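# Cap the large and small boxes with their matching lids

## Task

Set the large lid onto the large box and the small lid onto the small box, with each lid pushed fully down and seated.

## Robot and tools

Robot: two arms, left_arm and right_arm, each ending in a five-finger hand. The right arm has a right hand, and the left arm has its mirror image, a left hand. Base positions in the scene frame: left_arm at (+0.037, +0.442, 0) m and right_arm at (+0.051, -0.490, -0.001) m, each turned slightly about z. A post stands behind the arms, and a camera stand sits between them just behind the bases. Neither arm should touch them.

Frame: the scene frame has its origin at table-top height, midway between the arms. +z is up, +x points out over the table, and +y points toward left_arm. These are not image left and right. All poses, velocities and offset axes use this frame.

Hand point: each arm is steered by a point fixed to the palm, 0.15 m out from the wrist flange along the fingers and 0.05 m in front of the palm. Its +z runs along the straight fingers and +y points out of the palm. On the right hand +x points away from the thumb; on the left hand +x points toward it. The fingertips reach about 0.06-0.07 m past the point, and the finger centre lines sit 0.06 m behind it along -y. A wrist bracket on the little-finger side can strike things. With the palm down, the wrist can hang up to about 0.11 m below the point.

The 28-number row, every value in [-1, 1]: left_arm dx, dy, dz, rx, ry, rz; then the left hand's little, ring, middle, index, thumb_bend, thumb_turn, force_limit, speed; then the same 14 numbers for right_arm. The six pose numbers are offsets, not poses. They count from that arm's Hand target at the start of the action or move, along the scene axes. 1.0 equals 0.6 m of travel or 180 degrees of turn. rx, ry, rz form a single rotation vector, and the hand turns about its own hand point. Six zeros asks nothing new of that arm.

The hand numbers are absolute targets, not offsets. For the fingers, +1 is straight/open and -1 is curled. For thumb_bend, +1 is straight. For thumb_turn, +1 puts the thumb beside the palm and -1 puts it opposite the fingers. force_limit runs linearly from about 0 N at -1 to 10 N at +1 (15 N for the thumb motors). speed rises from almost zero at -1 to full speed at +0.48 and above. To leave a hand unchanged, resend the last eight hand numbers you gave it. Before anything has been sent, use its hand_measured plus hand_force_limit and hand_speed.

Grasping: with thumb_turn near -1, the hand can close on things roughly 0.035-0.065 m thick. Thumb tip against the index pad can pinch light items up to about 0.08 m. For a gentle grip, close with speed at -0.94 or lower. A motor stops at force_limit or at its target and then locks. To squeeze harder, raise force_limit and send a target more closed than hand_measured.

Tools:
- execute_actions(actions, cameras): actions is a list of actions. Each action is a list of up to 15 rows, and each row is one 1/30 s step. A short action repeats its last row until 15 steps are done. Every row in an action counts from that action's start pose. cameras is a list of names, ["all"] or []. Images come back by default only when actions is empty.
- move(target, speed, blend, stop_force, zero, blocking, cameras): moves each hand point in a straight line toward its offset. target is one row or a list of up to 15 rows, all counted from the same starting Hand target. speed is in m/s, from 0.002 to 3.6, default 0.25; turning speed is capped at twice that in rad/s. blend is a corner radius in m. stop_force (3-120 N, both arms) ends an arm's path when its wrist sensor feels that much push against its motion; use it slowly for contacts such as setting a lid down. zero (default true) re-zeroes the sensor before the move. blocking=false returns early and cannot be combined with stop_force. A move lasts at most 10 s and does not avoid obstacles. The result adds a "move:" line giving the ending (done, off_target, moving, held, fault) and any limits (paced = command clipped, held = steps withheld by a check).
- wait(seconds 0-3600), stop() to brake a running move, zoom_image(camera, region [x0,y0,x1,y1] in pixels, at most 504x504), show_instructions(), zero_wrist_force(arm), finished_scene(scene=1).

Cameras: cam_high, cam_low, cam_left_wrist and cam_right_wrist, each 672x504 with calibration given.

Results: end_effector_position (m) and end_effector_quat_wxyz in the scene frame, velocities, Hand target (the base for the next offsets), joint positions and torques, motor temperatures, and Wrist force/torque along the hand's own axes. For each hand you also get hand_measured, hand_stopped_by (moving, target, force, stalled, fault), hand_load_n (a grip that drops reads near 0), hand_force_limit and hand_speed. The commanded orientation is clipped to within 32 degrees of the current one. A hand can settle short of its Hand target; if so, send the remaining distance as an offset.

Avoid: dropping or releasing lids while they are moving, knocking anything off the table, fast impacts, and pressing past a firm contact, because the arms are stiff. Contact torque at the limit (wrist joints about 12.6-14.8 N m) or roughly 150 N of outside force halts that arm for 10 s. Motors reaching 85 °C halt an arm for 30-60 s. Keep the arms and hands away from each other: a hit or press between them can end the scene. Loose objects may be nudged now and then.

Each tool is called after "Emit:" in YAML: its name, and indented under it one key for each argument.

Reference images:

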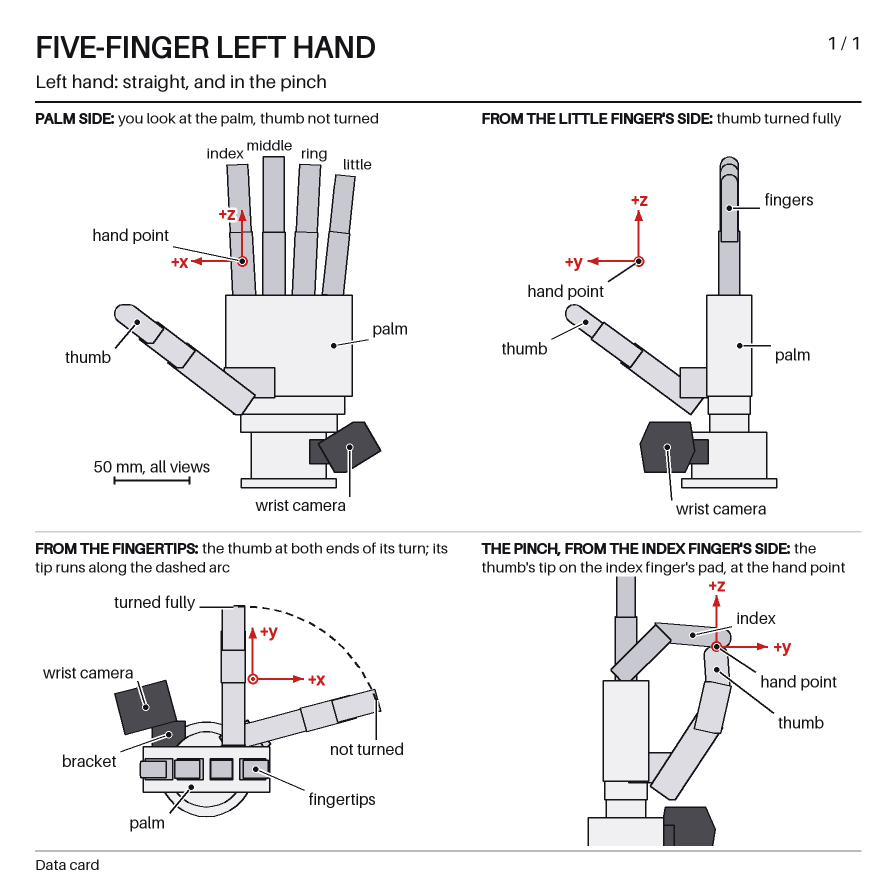

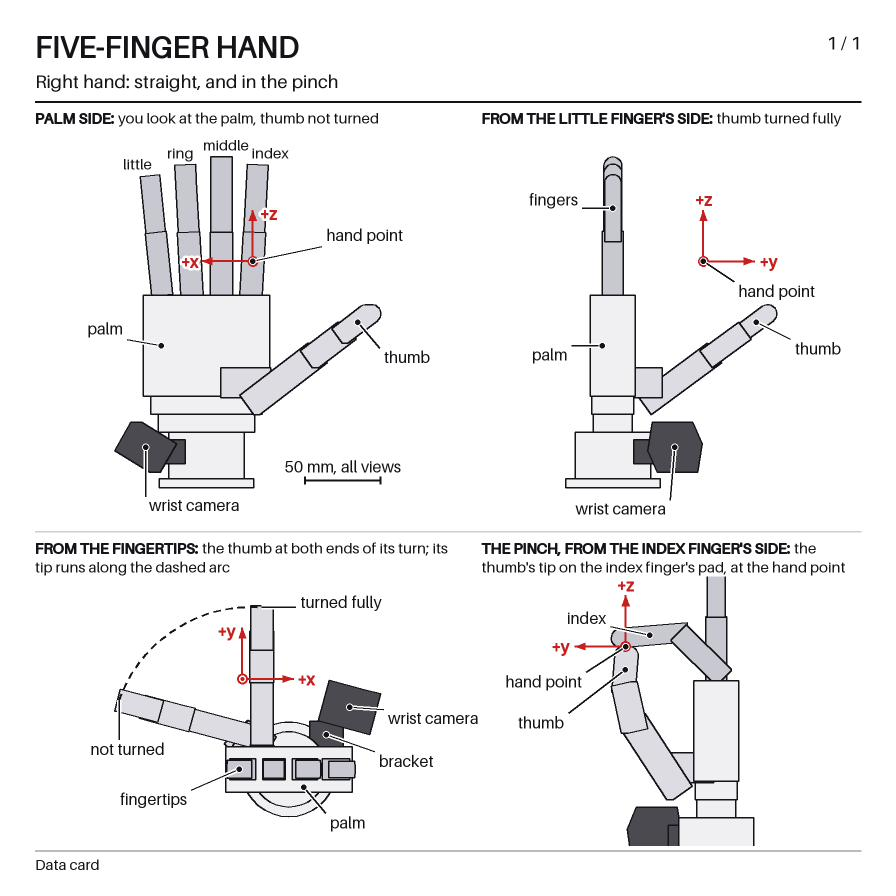

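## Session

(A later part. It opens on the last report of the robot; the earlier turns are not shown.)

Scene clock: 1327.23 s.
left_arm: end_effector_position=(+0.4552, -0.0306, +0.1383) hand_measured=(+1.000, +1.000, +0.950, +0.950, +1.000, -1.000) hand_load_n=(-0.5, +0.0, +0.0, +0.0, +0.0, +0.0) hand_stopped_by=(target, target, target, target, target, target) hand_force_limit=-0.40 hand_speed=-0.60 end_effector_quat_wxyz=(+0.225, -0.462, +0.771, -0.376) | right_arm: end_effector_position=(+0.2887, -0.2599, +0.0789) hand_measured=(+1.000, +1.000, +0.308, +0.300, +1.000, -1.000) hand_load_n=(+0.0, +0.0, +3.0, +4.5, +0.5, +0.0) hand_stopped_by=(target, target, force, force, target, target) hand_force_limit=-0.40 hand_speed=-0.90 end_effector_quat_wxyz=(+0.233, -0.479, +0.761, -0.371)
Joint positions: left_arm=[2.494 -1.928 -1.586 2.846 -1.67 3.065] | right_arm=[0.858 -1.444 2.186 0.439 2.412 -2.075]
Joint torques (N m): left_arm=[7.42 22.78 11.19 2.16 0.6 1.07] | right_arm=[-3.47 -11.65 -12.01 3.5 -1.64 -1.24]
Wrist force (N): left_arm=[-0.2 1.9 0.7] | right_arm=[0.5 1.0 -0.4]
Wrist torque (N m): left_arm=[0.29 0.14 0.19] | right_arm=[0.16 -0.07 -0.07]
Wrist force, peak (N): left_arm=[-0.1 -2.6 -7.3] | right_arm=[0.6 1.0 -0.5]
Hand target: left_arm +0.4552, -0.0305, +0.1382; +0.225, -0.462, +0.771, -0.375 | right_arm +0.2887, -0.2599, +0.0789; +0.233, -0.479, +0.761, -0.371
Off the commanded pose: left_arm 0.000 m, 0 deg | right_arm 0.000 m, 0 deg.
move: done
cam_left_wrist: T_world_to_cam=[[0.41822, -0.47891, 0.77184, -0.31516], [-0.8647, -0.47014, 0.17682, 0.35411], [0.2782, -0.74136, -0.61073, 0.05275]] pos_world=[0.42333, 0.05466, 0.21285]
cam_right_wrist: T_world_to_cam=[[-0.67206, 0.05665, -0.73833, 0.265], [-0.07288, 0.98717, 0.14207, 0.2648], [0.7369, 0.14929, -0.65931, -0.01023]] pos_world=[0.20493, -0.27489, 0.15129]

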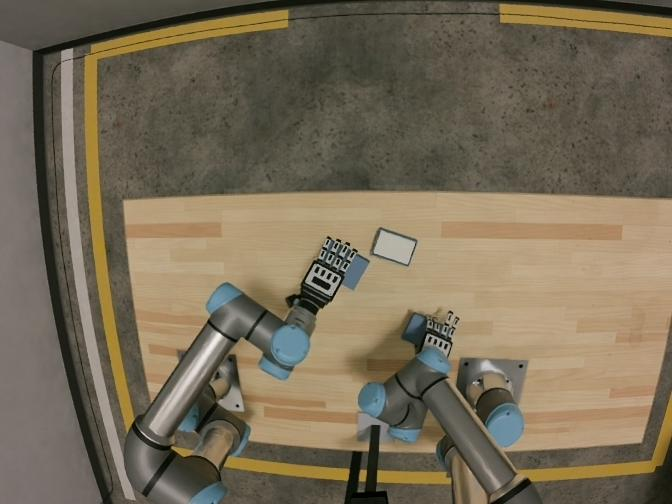

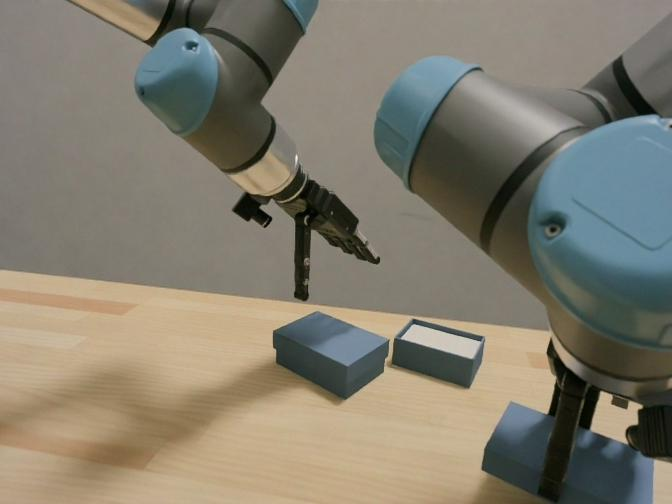

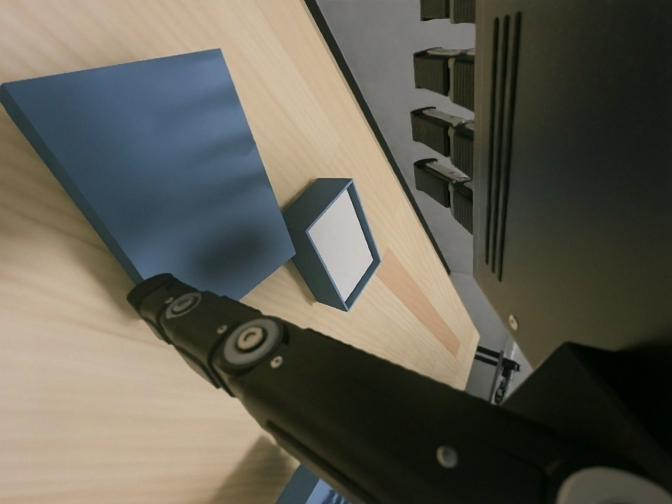

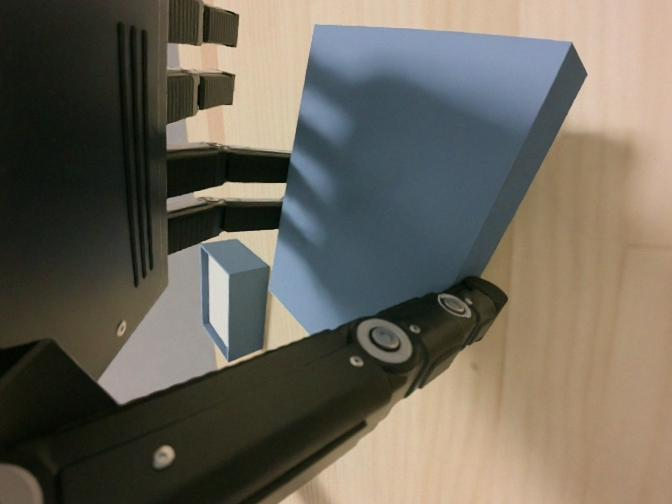

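Emit:
move:
  target:
    - [-0.05,0.15,0.2,0,0,0,1,1,0.95,0.95,1,-1,-0.4,-0.6,0,0,0.0852,0,0,0,1,1,0.0,0.0,1,-1,-0.4,-0.9]
    - [-0.158,0.45,0.35,0,0,0,1,1,0.95,0.95,1,-1,-0.4,-0.6,0,0,0.0852,0,0,0,1,1,0.0,0.0,1,-1,-0.4,-0.9]
    - [-0.158,0.45,0.35,0,0,0,1,1,0.95,0.95,1,-1,-0.4,-0.6,0.4013,0.1563,0.0852,0,0,0.035,1,1,0.0,0.0,1,-1,-0.4,-0.9]
    - [-0.158,0.45,0.35,0,0,0,1,1,0.95,0.95,1,-1,-0.4,-0.6,0.4013,0.1563,0.045,0,0,0.035,1,1,0.0,0.0,1,-1,-0.4,-0.9]
  speed: [0.12,0.15,0.1,0.05]
  blend: [0.03,0,0.01,0]
  cameras: ["all"]

Emit:
zoom_image:
  camera: "cam_low"
  region: [370, 270, 520, 395]

Emit:
zoom_image:
  camera: "cam_high"
  region: [340, 210, 440, 290]

Scene clock: 1404.07 s.
left_arm: end_effector_position=(+0.3604, +0.2395, +0.3482) hand_measured=(+1.000, +1.000, +0.950, +0.950, +1.000, -1.000) hand_load_n=(+0.0, +0.0, +0.0, +0.0, +0.0, +0.0) hand_stopped_by=(target, target, target, target, target, target) hand_force_limit=-0.40 hand_speed=-0.60 end_effector_quat_wxyz=(+0.225, -0.462, +0.771, -0.375) | right_arm: end_effector_position=(+0.5295, -0.1662, +0.1057) hand_measured=(+1.000, +1.000, +0.308, +0.300, +1.000, -1.000) hand_load_n=(+0.0, +0.0, +3.0, +4.5, +0.5, +0.0) hand_stopped_by=(target, target, force, force, target, target) hand_force_limit=-0.40 hand_speed=-0.90 end_effector_quat_wxyz=(+0.253, -0.520, +0.734, -0.357) end_effector_velocity=(+0.000, +0.000, +0.002) end_effector_angular_velocity=(+0.000, +0.000, +0.000)
Joint positions: left_arm=[3.288 -1.232 -1.764 2.212 -1.062 3.595] | right_arm=[0.608 -1.135 1.603 0.422 2.225 -2.498]
Joint velocities: left_arm=[within noise] | right_arm=[0 -0.003 -0.002 0.006 0 0.001]
Joint torques (N m): left_arm=[-6.98 -5.1 27.23 0.35 -0.74 -1.12] | right_arm=[9.82 -50.79 -24.61 2.93 3.27 0.77]
Wrist force (N): left_arm=[-0.9 1.9 0.3] | right_arm=[0.3 1.0 -0.5]
Wrist torque (N m): left_arm=[0.29 0.23 -0.03] | right_arm=[0.20 0.01 0.06]
Wrist force, peak (N): left_arm=[0.4 2.6 1.5] | right_arm=[0.9 1.3 -0.7]
Hand target: left_arm +0.3604, +0.2395, +0.3482; +0.225, -0.462, +0.771, -0.375 | right_arm +0.5295, -0.1661, +0.1059; +0.253, -0.520, +0.734, -0.357
Off the commanded pose: left_arm 0.000 m, 0 deg | right_arm 0.000 m, 0 deg.
move: done
cam_left_wrist: T_world_to_cam=[[0.4184, -0.47903, 0.77167, -0.30804], [-0.86464, -0.4702, 0.17692, 0.36198], [0.27809, -0.74125, -0.61092, 0.40757]] pos_world=[0.32853, 0.32476, 0.42265]
cam_right_wrist: T_world_to_cam=[[-0.67434, -0.01747, -0.73822, 0.43017], [-0.18068, 0.97324, 0.14201, 0.24076], [0.71598, 0.22914, -0.65944, -0.15965]] pos_world=[0.44789, -0.19022, 0.17808]

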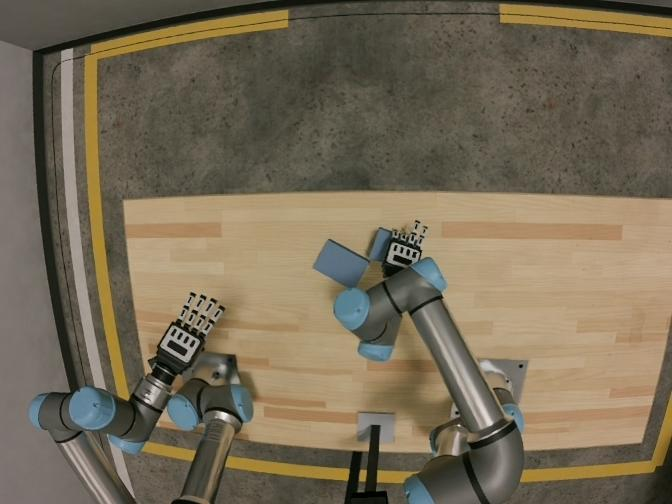

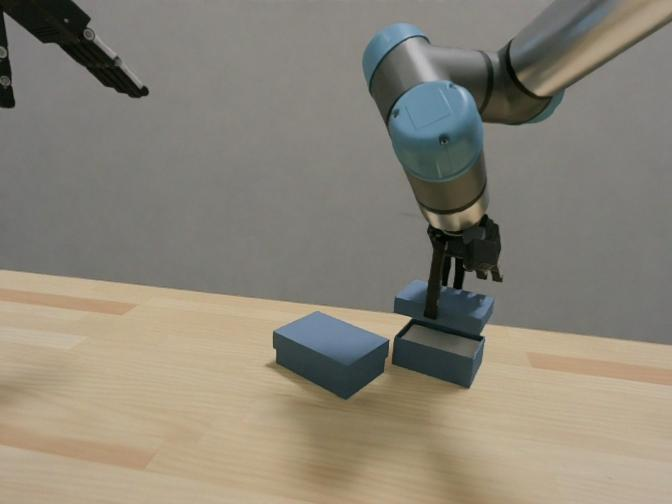

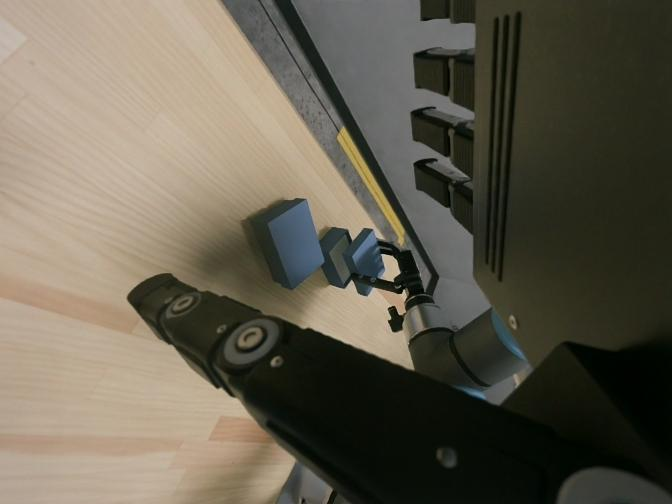

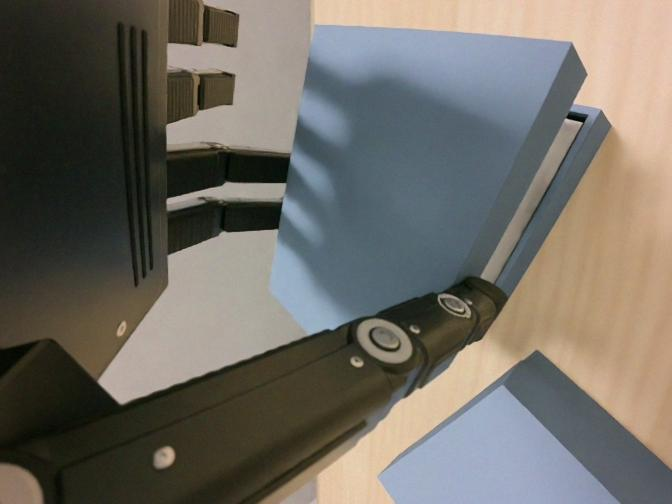

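Scaled by 3.360.

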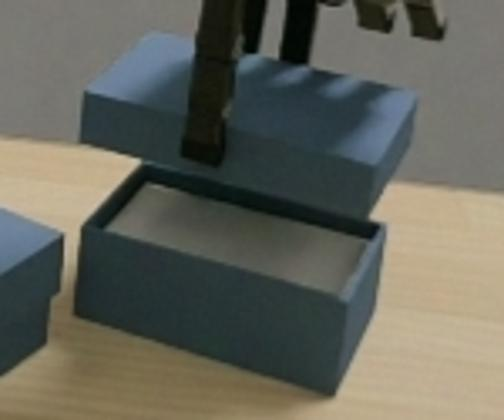

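Scaled by 5.040.

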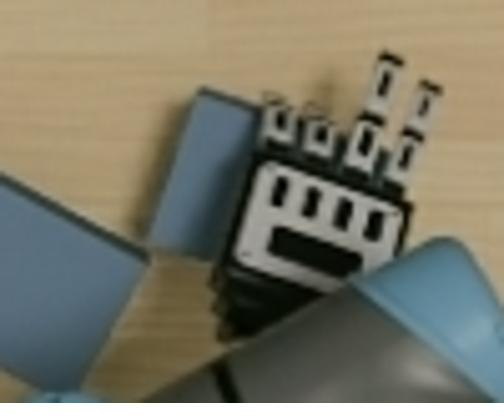

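Emit:
move:
  target: [0,0,0,0,0,0,1,1,0.95,0.95,1,-1,-0.4,-0.6,0,0,-0.05,0,0,0.0044,1,1,0.0,0.0,1,-1,-0.4,-0.9]
  speed: 0.04
  stop_force: 4
  cameras: ["all"]

Emit:
zoom_image:
  camera: "cam_low"
  region: [370, 290, 520, 400]

Emit:
zoom_image:
  camera: "cam_low"
  region: [375, 310, 425, 360]

Emit:
zoom_image:
  camera: "cam_low"
  region: [455, 320, 505, 370]

Emit:
zoom_image:
  camera: "cam_high"
  region: [360, 215, 430, 285]

Scene clock: 1425.37 s.
left_arm: end_effector_position=(+0.3604, +0.2395, +0.3482) hand_measured=(+1.000, +1.000, +0.950, +0.950, +1.000, -1.000) hand_load_n=(+0.0, +0.0, +0.0, +0.0, +0.0, +0.0) hand_stopped_by=(target, target, target, target, target, target) hand_force_limit=-0.40 hand_speed=-0.60 end_effector_quat_wxyz=(+0.225, -0.462, +0.771, -0.375) | right_arm: end_effector_position=(+0.5295, -0.1662, +0.0759) hand_measured=(+1.000, +1.000, +0.308, +0.300, +1.000, -1.000) hand_load_n=(+0.0, +0.0, +3.0, +4.0, +0.5, +0.0) hand_stopped_by=(target, target, force, force, target, target) hand_force_limit=-0.40 hand_speed=-0.90 end_effector_quat_wxyz=(+0.255, -0.525, +0.730, -0.356)
Joint positions: left_arm=[3.287 -1.232 -1.764 2.212 -1.062 3.595] | right_arm=[0.604 -1.107 1.645 0.342 2.214 -2.515]
Joint torques (N m): left_arm=[-7.55 -5.04 27.88 1.83 -0.72 -1] | right_arm=[3.79 -52.15 -23.81 3.14 2.94 1.8]
Wrist force (N): left_arm=[-1.0 1.5 0.6] | right_arm=[0.2 0.8 -0.2]
Wrist torque (N m): left_arm=[0.21 0.26 -0.03] | right_arm=[0.14 -0.02 0.04]
Wrist force, peak (N): left_arm=[-0.9 2.1 0.5] | right_arm=[0.3 1.3 -0.6]
Hand target: left_arm +0.3604, +0.2395, +0.3482; +0.225, -0.462, +0.771, -0.375 | right_arm +0.5295, -0.1661, +0.0759; +0.255, -0.525, +0.730, -0.356
Off the commanded pose: left_arm 0.000 m, 0 deg | right_arm 0.000 m, 0 deg.
move: done
cam_left_wrist: T_world_to_cam=[[0.4184, -0.47903, 0.77167, -0.30804], [-0.86464, -0.4702, 0.17692, 0.36198], [0.27809, -0.74125, -0.61092, 0.40757]] pos_world=[0.32853, 0.32476, 0.42265]
cam_right_wrist: T_world_to_cam=[[-0.67389, -0.02667, -0.73835, 0.40644], [-0.19414, 0.97062, 0.14214, 0.25171], [0.71286, 0.23913, -0.65927, -0.176]] pos_world=[0.44823, -0.19139, 0.14829]

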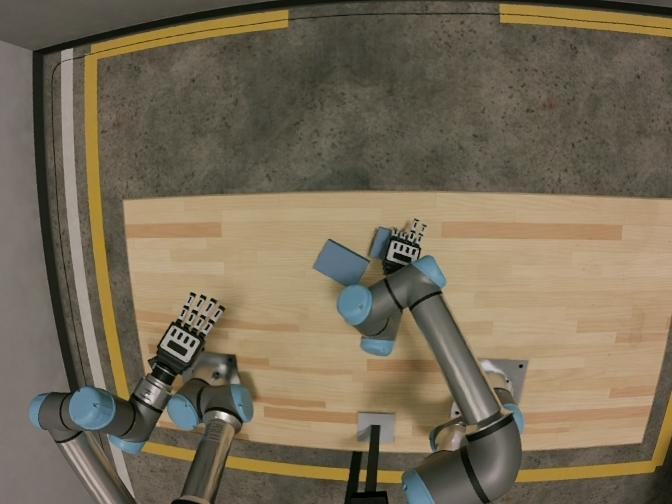

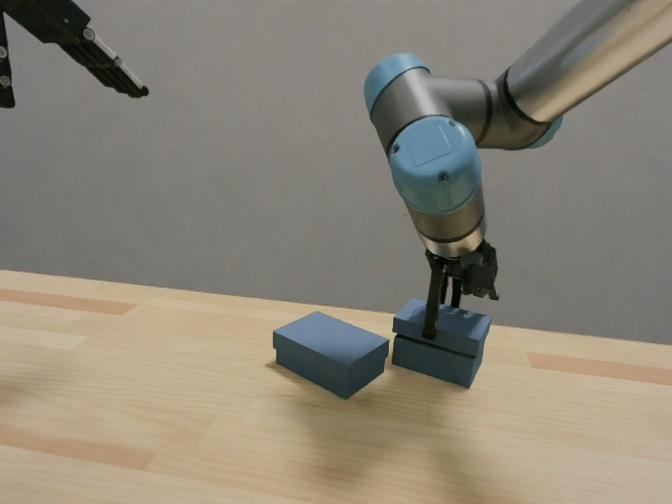

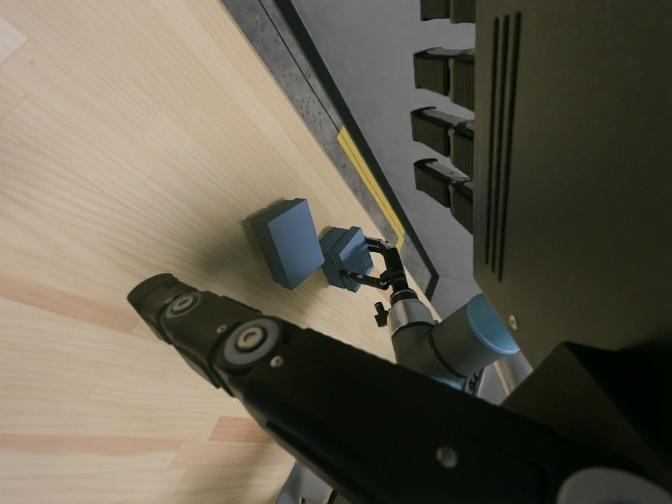

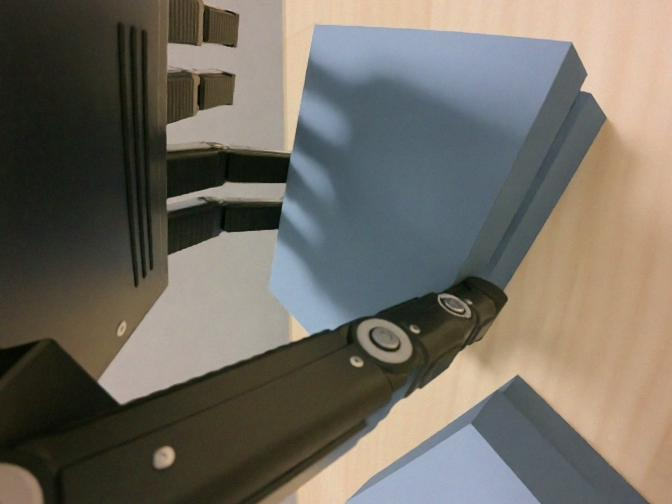

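Scaled by 3.360.

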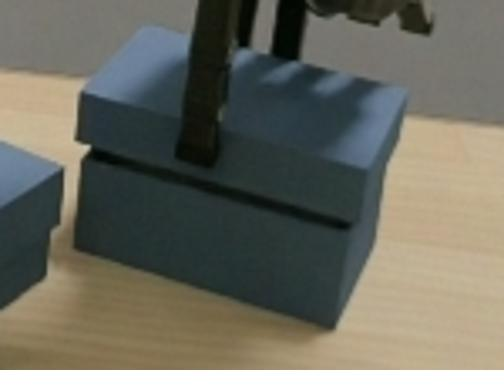

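Scaled by 10.080.

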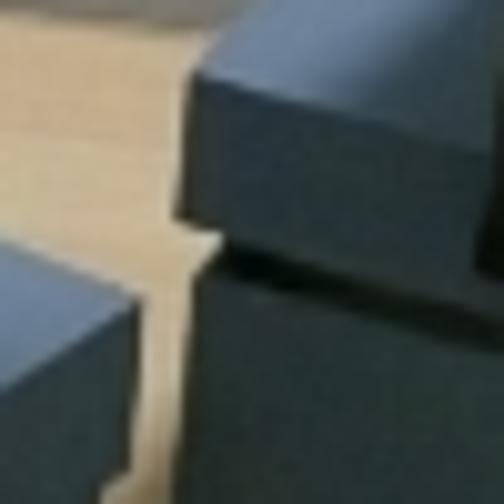

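Scaled by 10.080.

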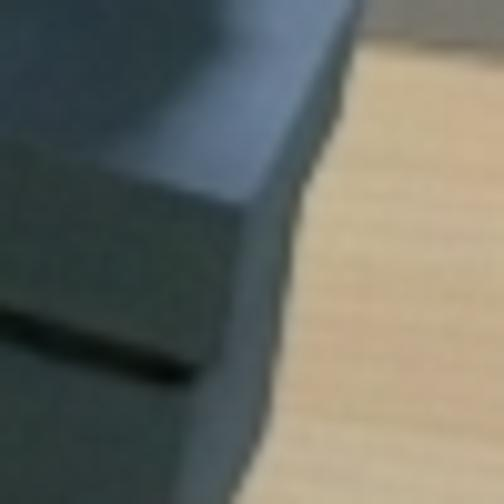

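Scaled by 7.200.

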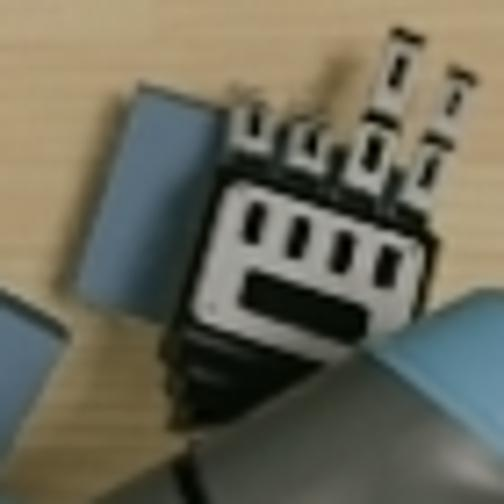

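Emit:
zoom_image:
  camera: "cam_low"
  region: [465, 305, 500, 340]

Emit:
zoom_image:
  camera: "cam_low"
  region: [460, 335, 495, 370]

Emit:
zoom_image:
  camera: "cam_right_wrist"
  region: [400, 20, 640, 260]

Scaled by 14.400.

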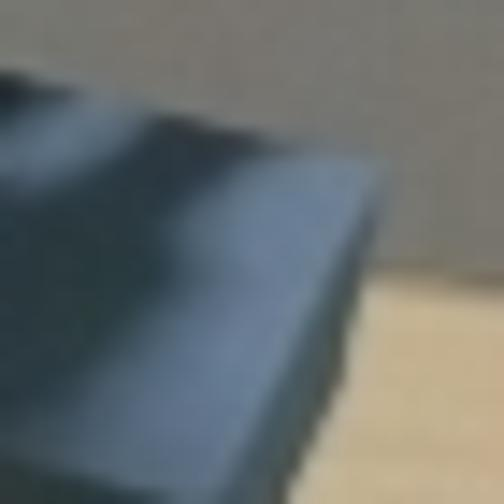

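Scaled by 14.400.

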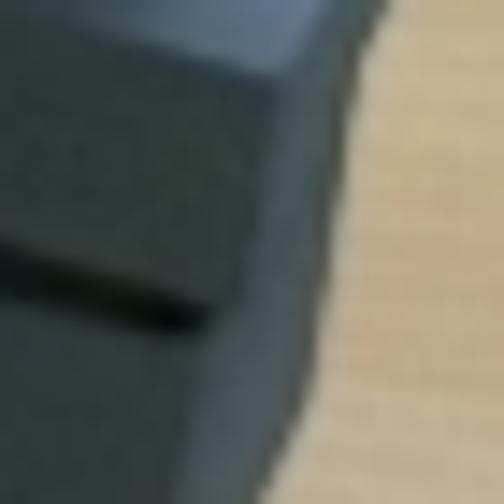

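Scaled by 2.100.

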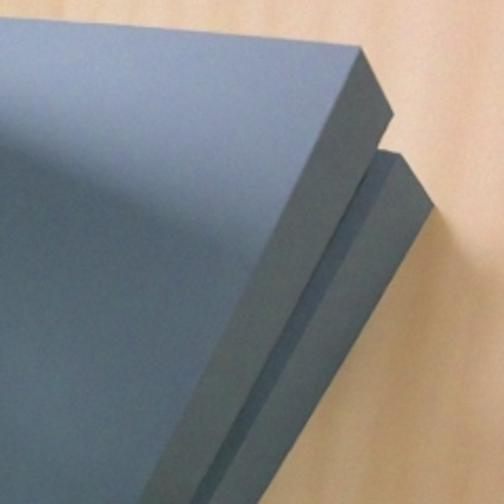

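Emit:
move:
  target: [0.1167,-0.3083,-0.2533,0,0,0,1,1,0.95,0.95,1,-1,-0.4,-0.6,0,0,0.02,0.0016,-0.021,0,1,1,0.0,0.0,1,-1,-0.4,-0.9]
  speed: 0.08
  cameras: ["all"]

Emit:
zoom_image:
  camera: "cam_low"
  region: [370, 290, 520, 400]

Emit:
zoom_image:
  camera: "cam_right_wrist"
  region: [400, 20, 640, 260]

Emit:
zoom_image:
  camera: "cam_left_wrist"
  region: [220, 150, 470, 350]

Scene clock: 1522.33 s.
left_arm: end_effector_position=(+0.4305, +0.0544, +0.1963) hand_measured=(+1.000, +1.000, +0.950, +0.950, +1.000, -1.000) hand_load_n=(+0.0, +0.0, -0.5, +0.0, +0.0, +0.0) hand_stopped_by=(target, target, target, target, target, target) hand_force_limit=-0.40 hand_speed=-0.60 end_effector_quat_wxyz=(+0.225, -0.462, +0.771, -0.375) | right_arm: end_effector_position=(+0.5295, -0.1661, +0.0879) hand_measured=(+1.000, +1.000, +0.308, +0.300, +1.000, -1.000) hand_load_n=(+0.0, +0.0, +3.0, +4.5, +0.5, +0.0) hand_stopped_by=(target, target, force, force, target, target) hand_force_limit=-0.40 hand_speed=-0.90 end_effector_quat_wxyz=(+0.281, -0.512, +0.722, -0.371)
Joint positions: left_arm=[2.641 -1.693 -1.728 2.757 -1.555 3.155] | right_arm=[0.617 -1.143 1.683 0.273 2.245 -2.528]
Joint torques (N m): left_arm=[8.9 36.45 11.37 -1.48 1.18 1.21] | right_arm=[6.63 -41.49 -16.58 1.85 2.18 -1.18]
Wrist force (N): left_arm=[-0.2 2.0 0.8] | right_arm=[0.3 1.1 -0.1]
Wrist torque (N m): left_arm=[0.23 0.19 0.21] | right_arm=[0.21 -0.01 0.06]
Wrist force, peak (N): left_arm=[-0.4 2.4 0.7] | right_arm=[0.2 1.3 -0.2]
Hand target: left_arm +0.4304, +0.0545, +0.1962; +0.225, -0.462, +0.771, -0.375 | right_arm +0.5295, -0.1661, +0.0879; +0.281, -0.512, +0.722, -0.371
Off the commanded pose: left_arm 0.000 m, 0 deg | right_arm 0.000 m, 0 deg.
move: done
cam_left_wrist: T_world_to_cam=[[0.41824, -0.47896, 0.7718, -0.30876], [-0.86469, -0.47015, 0.17681, 0.36239], [0.27818, -0.74132, -0.61079, 0.15804]] pos_world=[0.39853, 0.13966, 0.27075]
cam_right_wrist: T_world_to_cam=[[-0.62359, -0.02291, -0.78141, 0.3931], [-0.20331, 0.96993, 0.13381, 0.25545], [0.75485, 0.24232, -0.6095, -0.19418]] pos_world=[0.44365, -0.1917, 0.15464]

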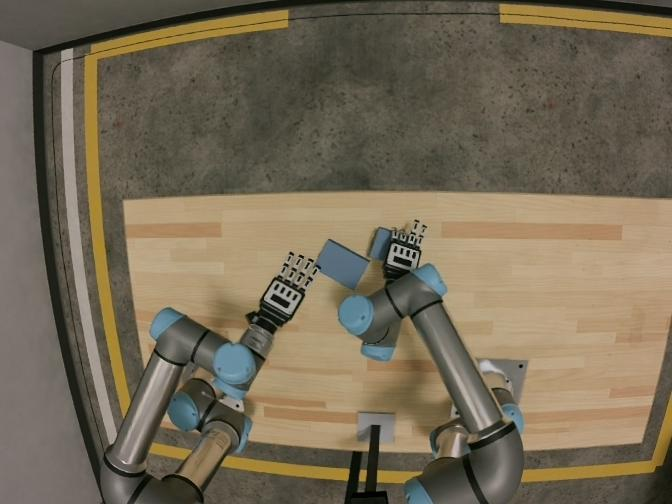

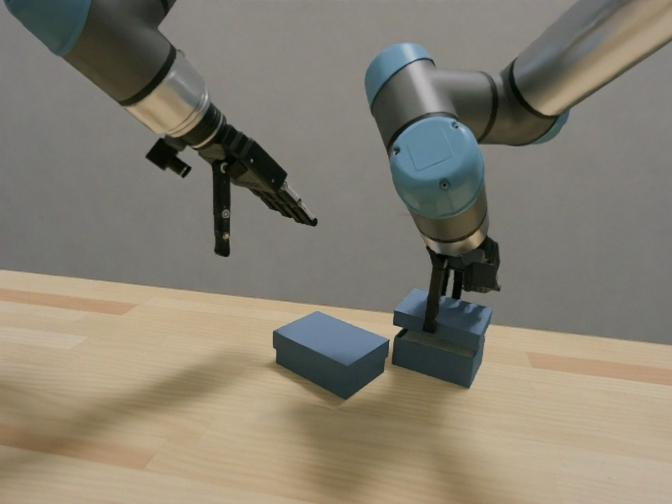

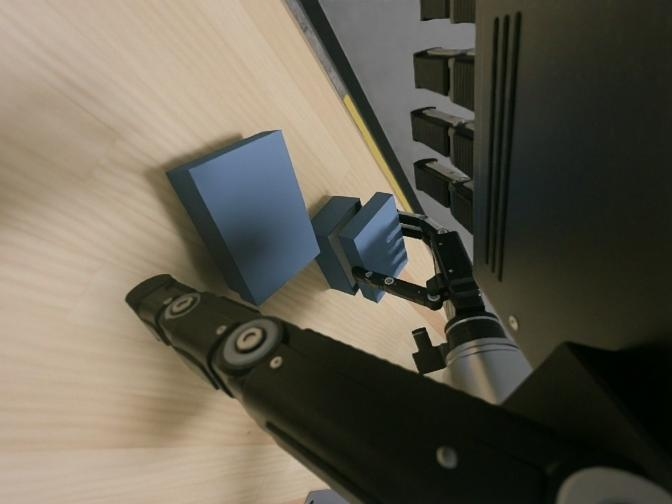

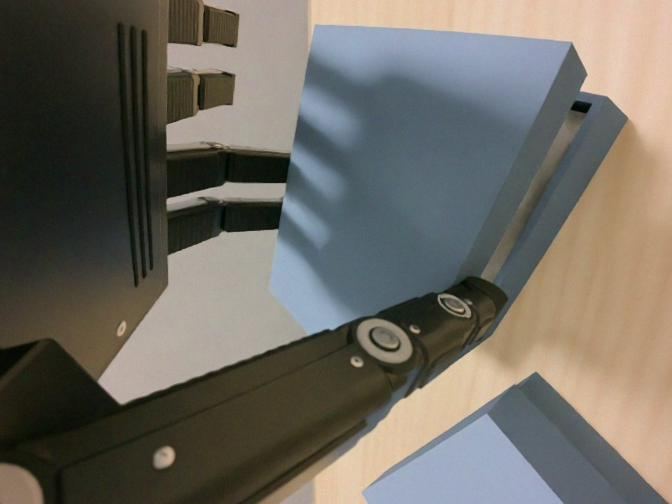

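Scaled by 3.360.

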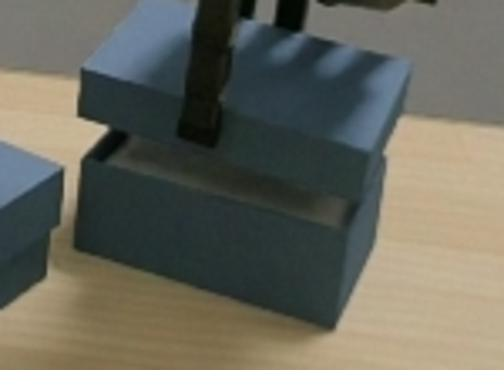

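Scaled by 2.100.

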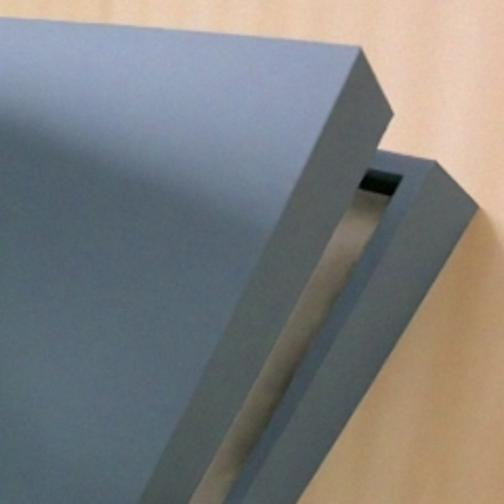

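Scaled by 2.016.

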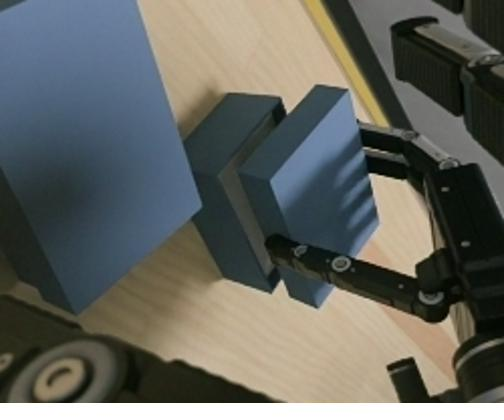

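Emit:
zoom_image:
  camera: "cam_low"
  region: [455, 320, 505, 370]

Emit:
zoom_image:
  camera: "cam_low"
  region: [375, 305, 425, 355]

Emit:
zoom_image:
  camera: "cam_left_wrist"
  region: [300, 180, 380, 260]

Emit:
zoom_image:
  camera: "cam_left_wrist"
  region: [330, 240, 410, 320]

Scaled by 10.080.

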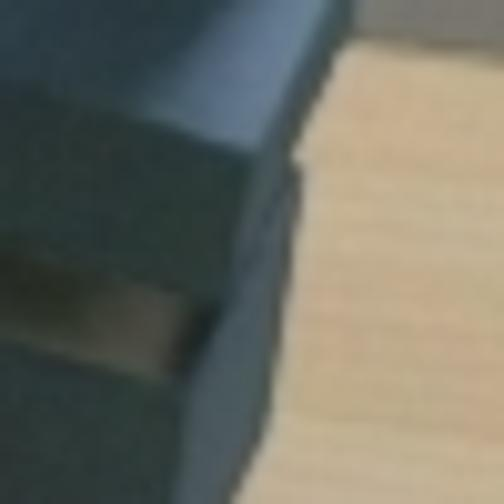

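Scaled by 10.080.

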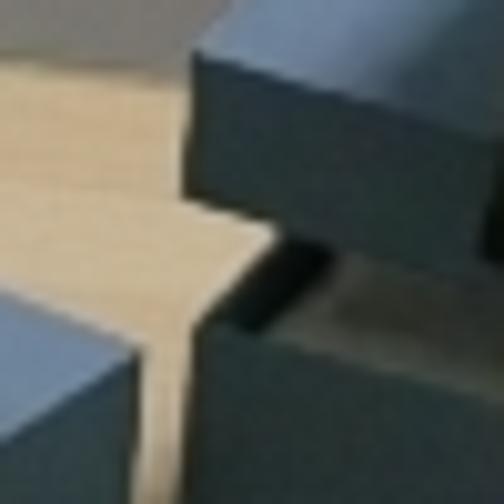

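Scaled by 6.300.

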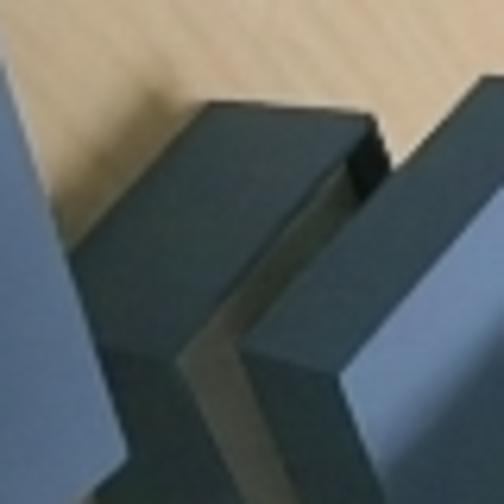

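Scaled by 6.300.

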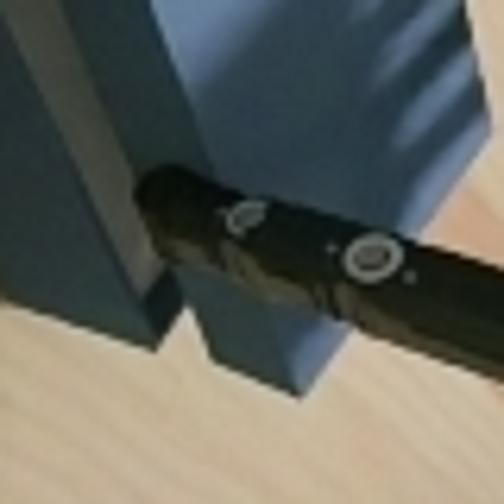

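Emit:
move:
  target:
    - [0,0,0,0,0,0,1,1,0.95,0.95,1,-1,-0.4,-0.6,-0.0153,-0.001,0,0,0,0,1,1,0.0,0.0,1,-1,-0.4,-0.9]
    - [0,0,0,0,0,0,1,1,0.95,0.95,1,-1,-0.4,-0.6,-0.0153,-0.001,-0.0125,0,0,0,1,1,0.0,0.0,1,-1,-0.4,-0.9]
  speed: 0.02
  stop_force: 4
  cameras: ["all"]

Emit:
zoom_image:
  camera: "cam_low"
  region: [455, 320, 505, 370]

Emit:
zoom_image:
  camera: "cam_low"
  region: [375, 305, 425, 355]

Emit:
zoom_image:
  camera: "cam_left_wrist"
  region: [300, 180, 380, 260]

Emit:
zoom_image:
  camera: "cam_left_wrist"
  region: [330, 240, 410, 320]

Emit:
zoom_image:
  camera: "cam_right_wrist"
  region: [540, 20, 640, 120]

Scene clock: 1577.17 s.
left_arm: end_effector_position=(+0.4304, +0.0545, +0.1962) hand_measured=(+1.000, +1.000, +0.950, +0.950, +1.000, -1.000) hand_load_n=(+0.0, +0.0, +0.0, +0.0, +0.0, +0.0) hand_stopped_by=(target, target, target, target, target, target) hand_force_limit=-0.40 hand_speed=-0.60 end_effector_quat_wxyz=(+0.225, -0.462, +0.771, -0.375) | right_arm: end_effector_position=(+0.5203, -0.1667, +0.0804) hand_measured=(+1.000, +1.000, +0.308, +0.300, +1.000, -1.000) hand_load_n=(+0.0, +0.0, +3.0, +4.5, +0.5, +0.0) hand_stopped_by=(target, target, force, force, target, target) hand_force_limit=-0.40 hand_speed=-0.90 end_effector_quat_wxyz=(+0.281, -0.512, +0.722, -0.371)
Joint positions: left_arm=[2.641 -1.693 -1.728 2.757 -1.555 3.156] | right_arm=[0.627 -1.146 1.711 0.254 2.252 -2.518]
Joint torques (N m): left_arm=[9.14 36.47 10.73 2.18 0.16 0.47] | right_arm=[-9.97 -49.64 -24.13 3 -2.09 -1.13]
Wrist force (N): left_arm=[-0.3 2.0 0.8] | right_arm=[0.2 1.4 -0.3]
Wrist torque (N m): left_arm=[0.24 0.19 0.21] | right_arm=[0.26 -0.01 0.05]
Wrist force, peak (N): left_arm=[-0.4 2.1 1.0] | right_arm=[0.3 1.5 -0.2]
Hand target: left_arm +0.4304, +0.0545, +0.1962; +0.225, -0.462, +0.771, -0.375 | right_arm +0.5203, -0.1667, +0.0804; +0.281, -0.512, +0.722, -0.371
Off the commanded pose: left_arm 0.000 m, 0 deg | right_arm 0.000 m, 0 deg.
move: done
cam_left_wrist: T_world_to_cam=[[0.4184, -0.47903, 0.77167, -0.30873], [-0.86464, -0.4702, 0.17692, 0.3624], [0.27809, -0.74125, -0.61092, 0.15818]] pos_world=[0.39853, 0.13976, 0.27075]
cam_right_wrist: T_world_to_cam=[[-0.6237, -0.02295, -0.78133, 0.38152], [-0.20332, 0.96993, 0.13381, 0.25516], [0.75476, 0.24232, -0.60961, -0.19161]] pos_world=[0.43445, -0.1923, 0.14714]

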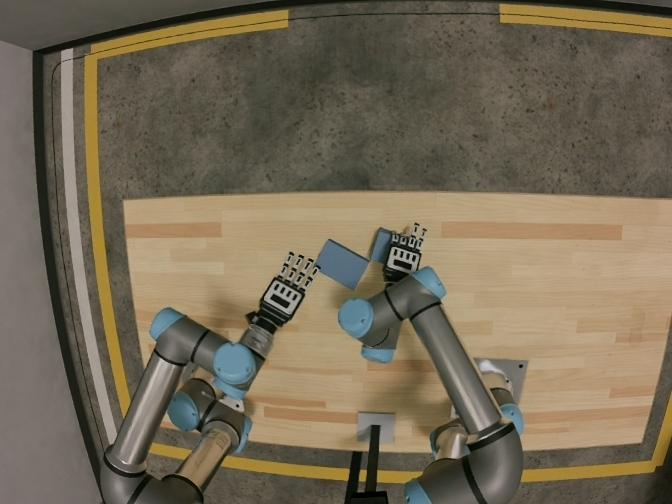

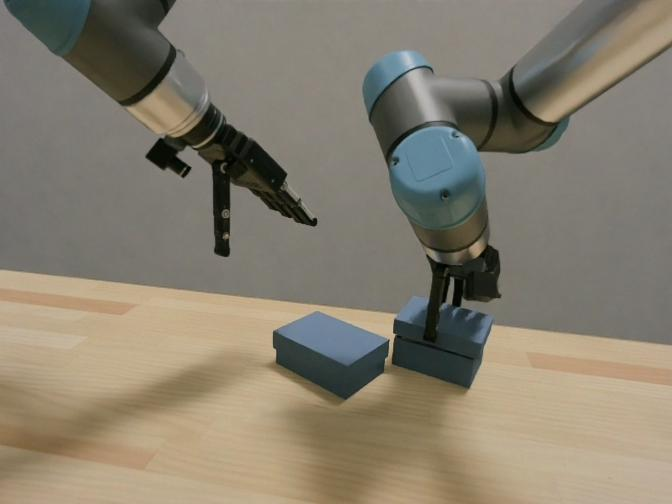

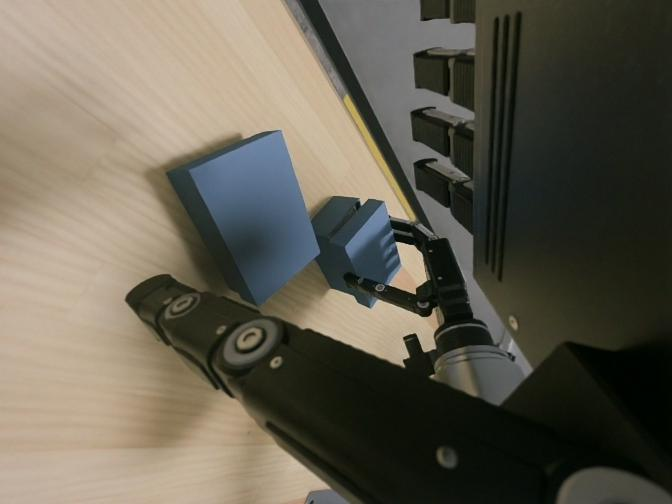

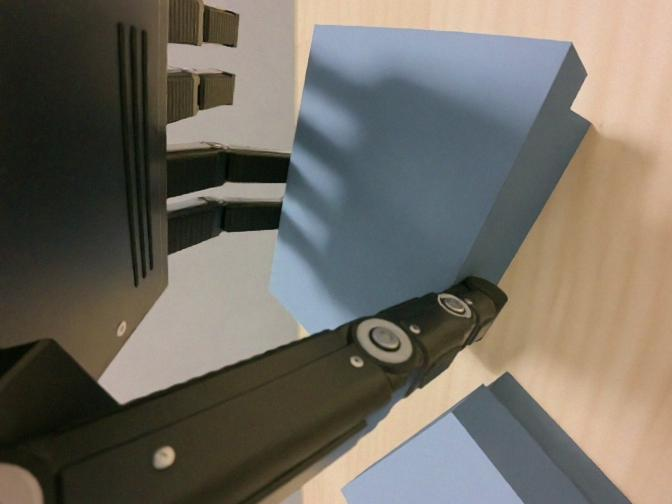

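Scaled by 10.080.

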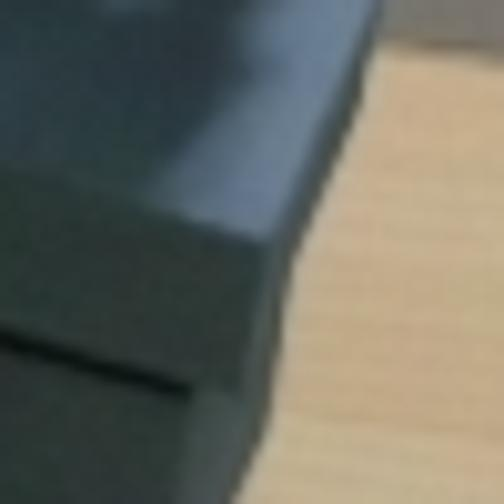

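Scaled by 10.080.

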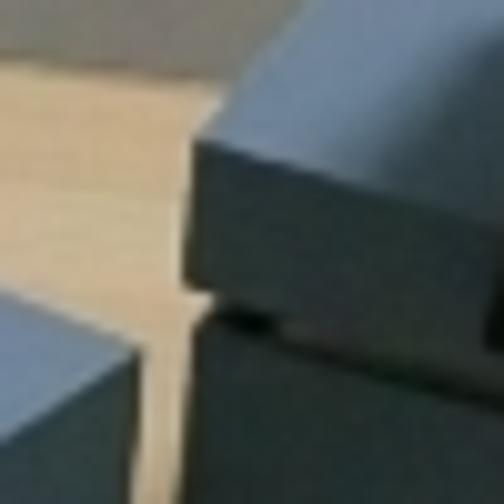

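Scaled by 6.300.

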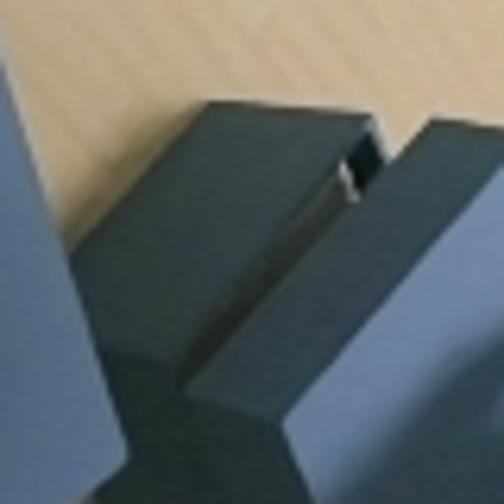

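Scaled by 6.300.

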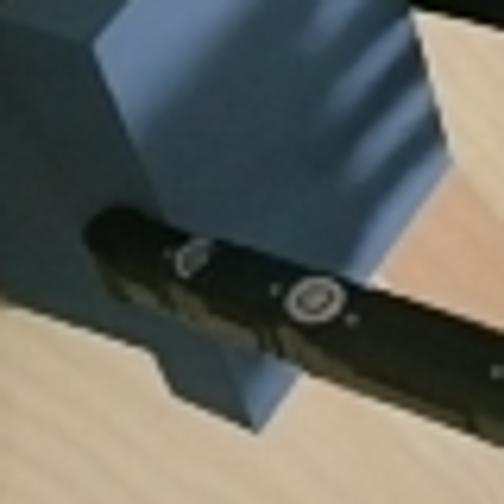

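Scaled by 5.040.

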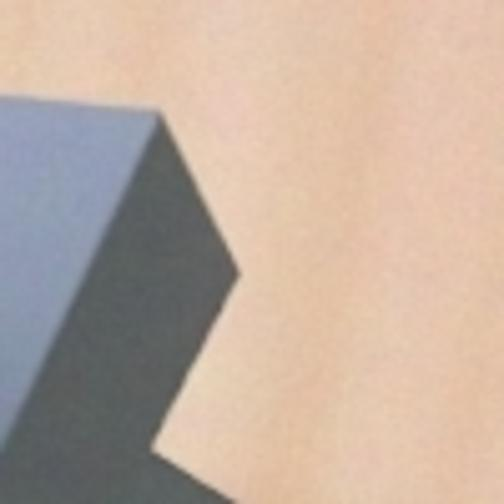

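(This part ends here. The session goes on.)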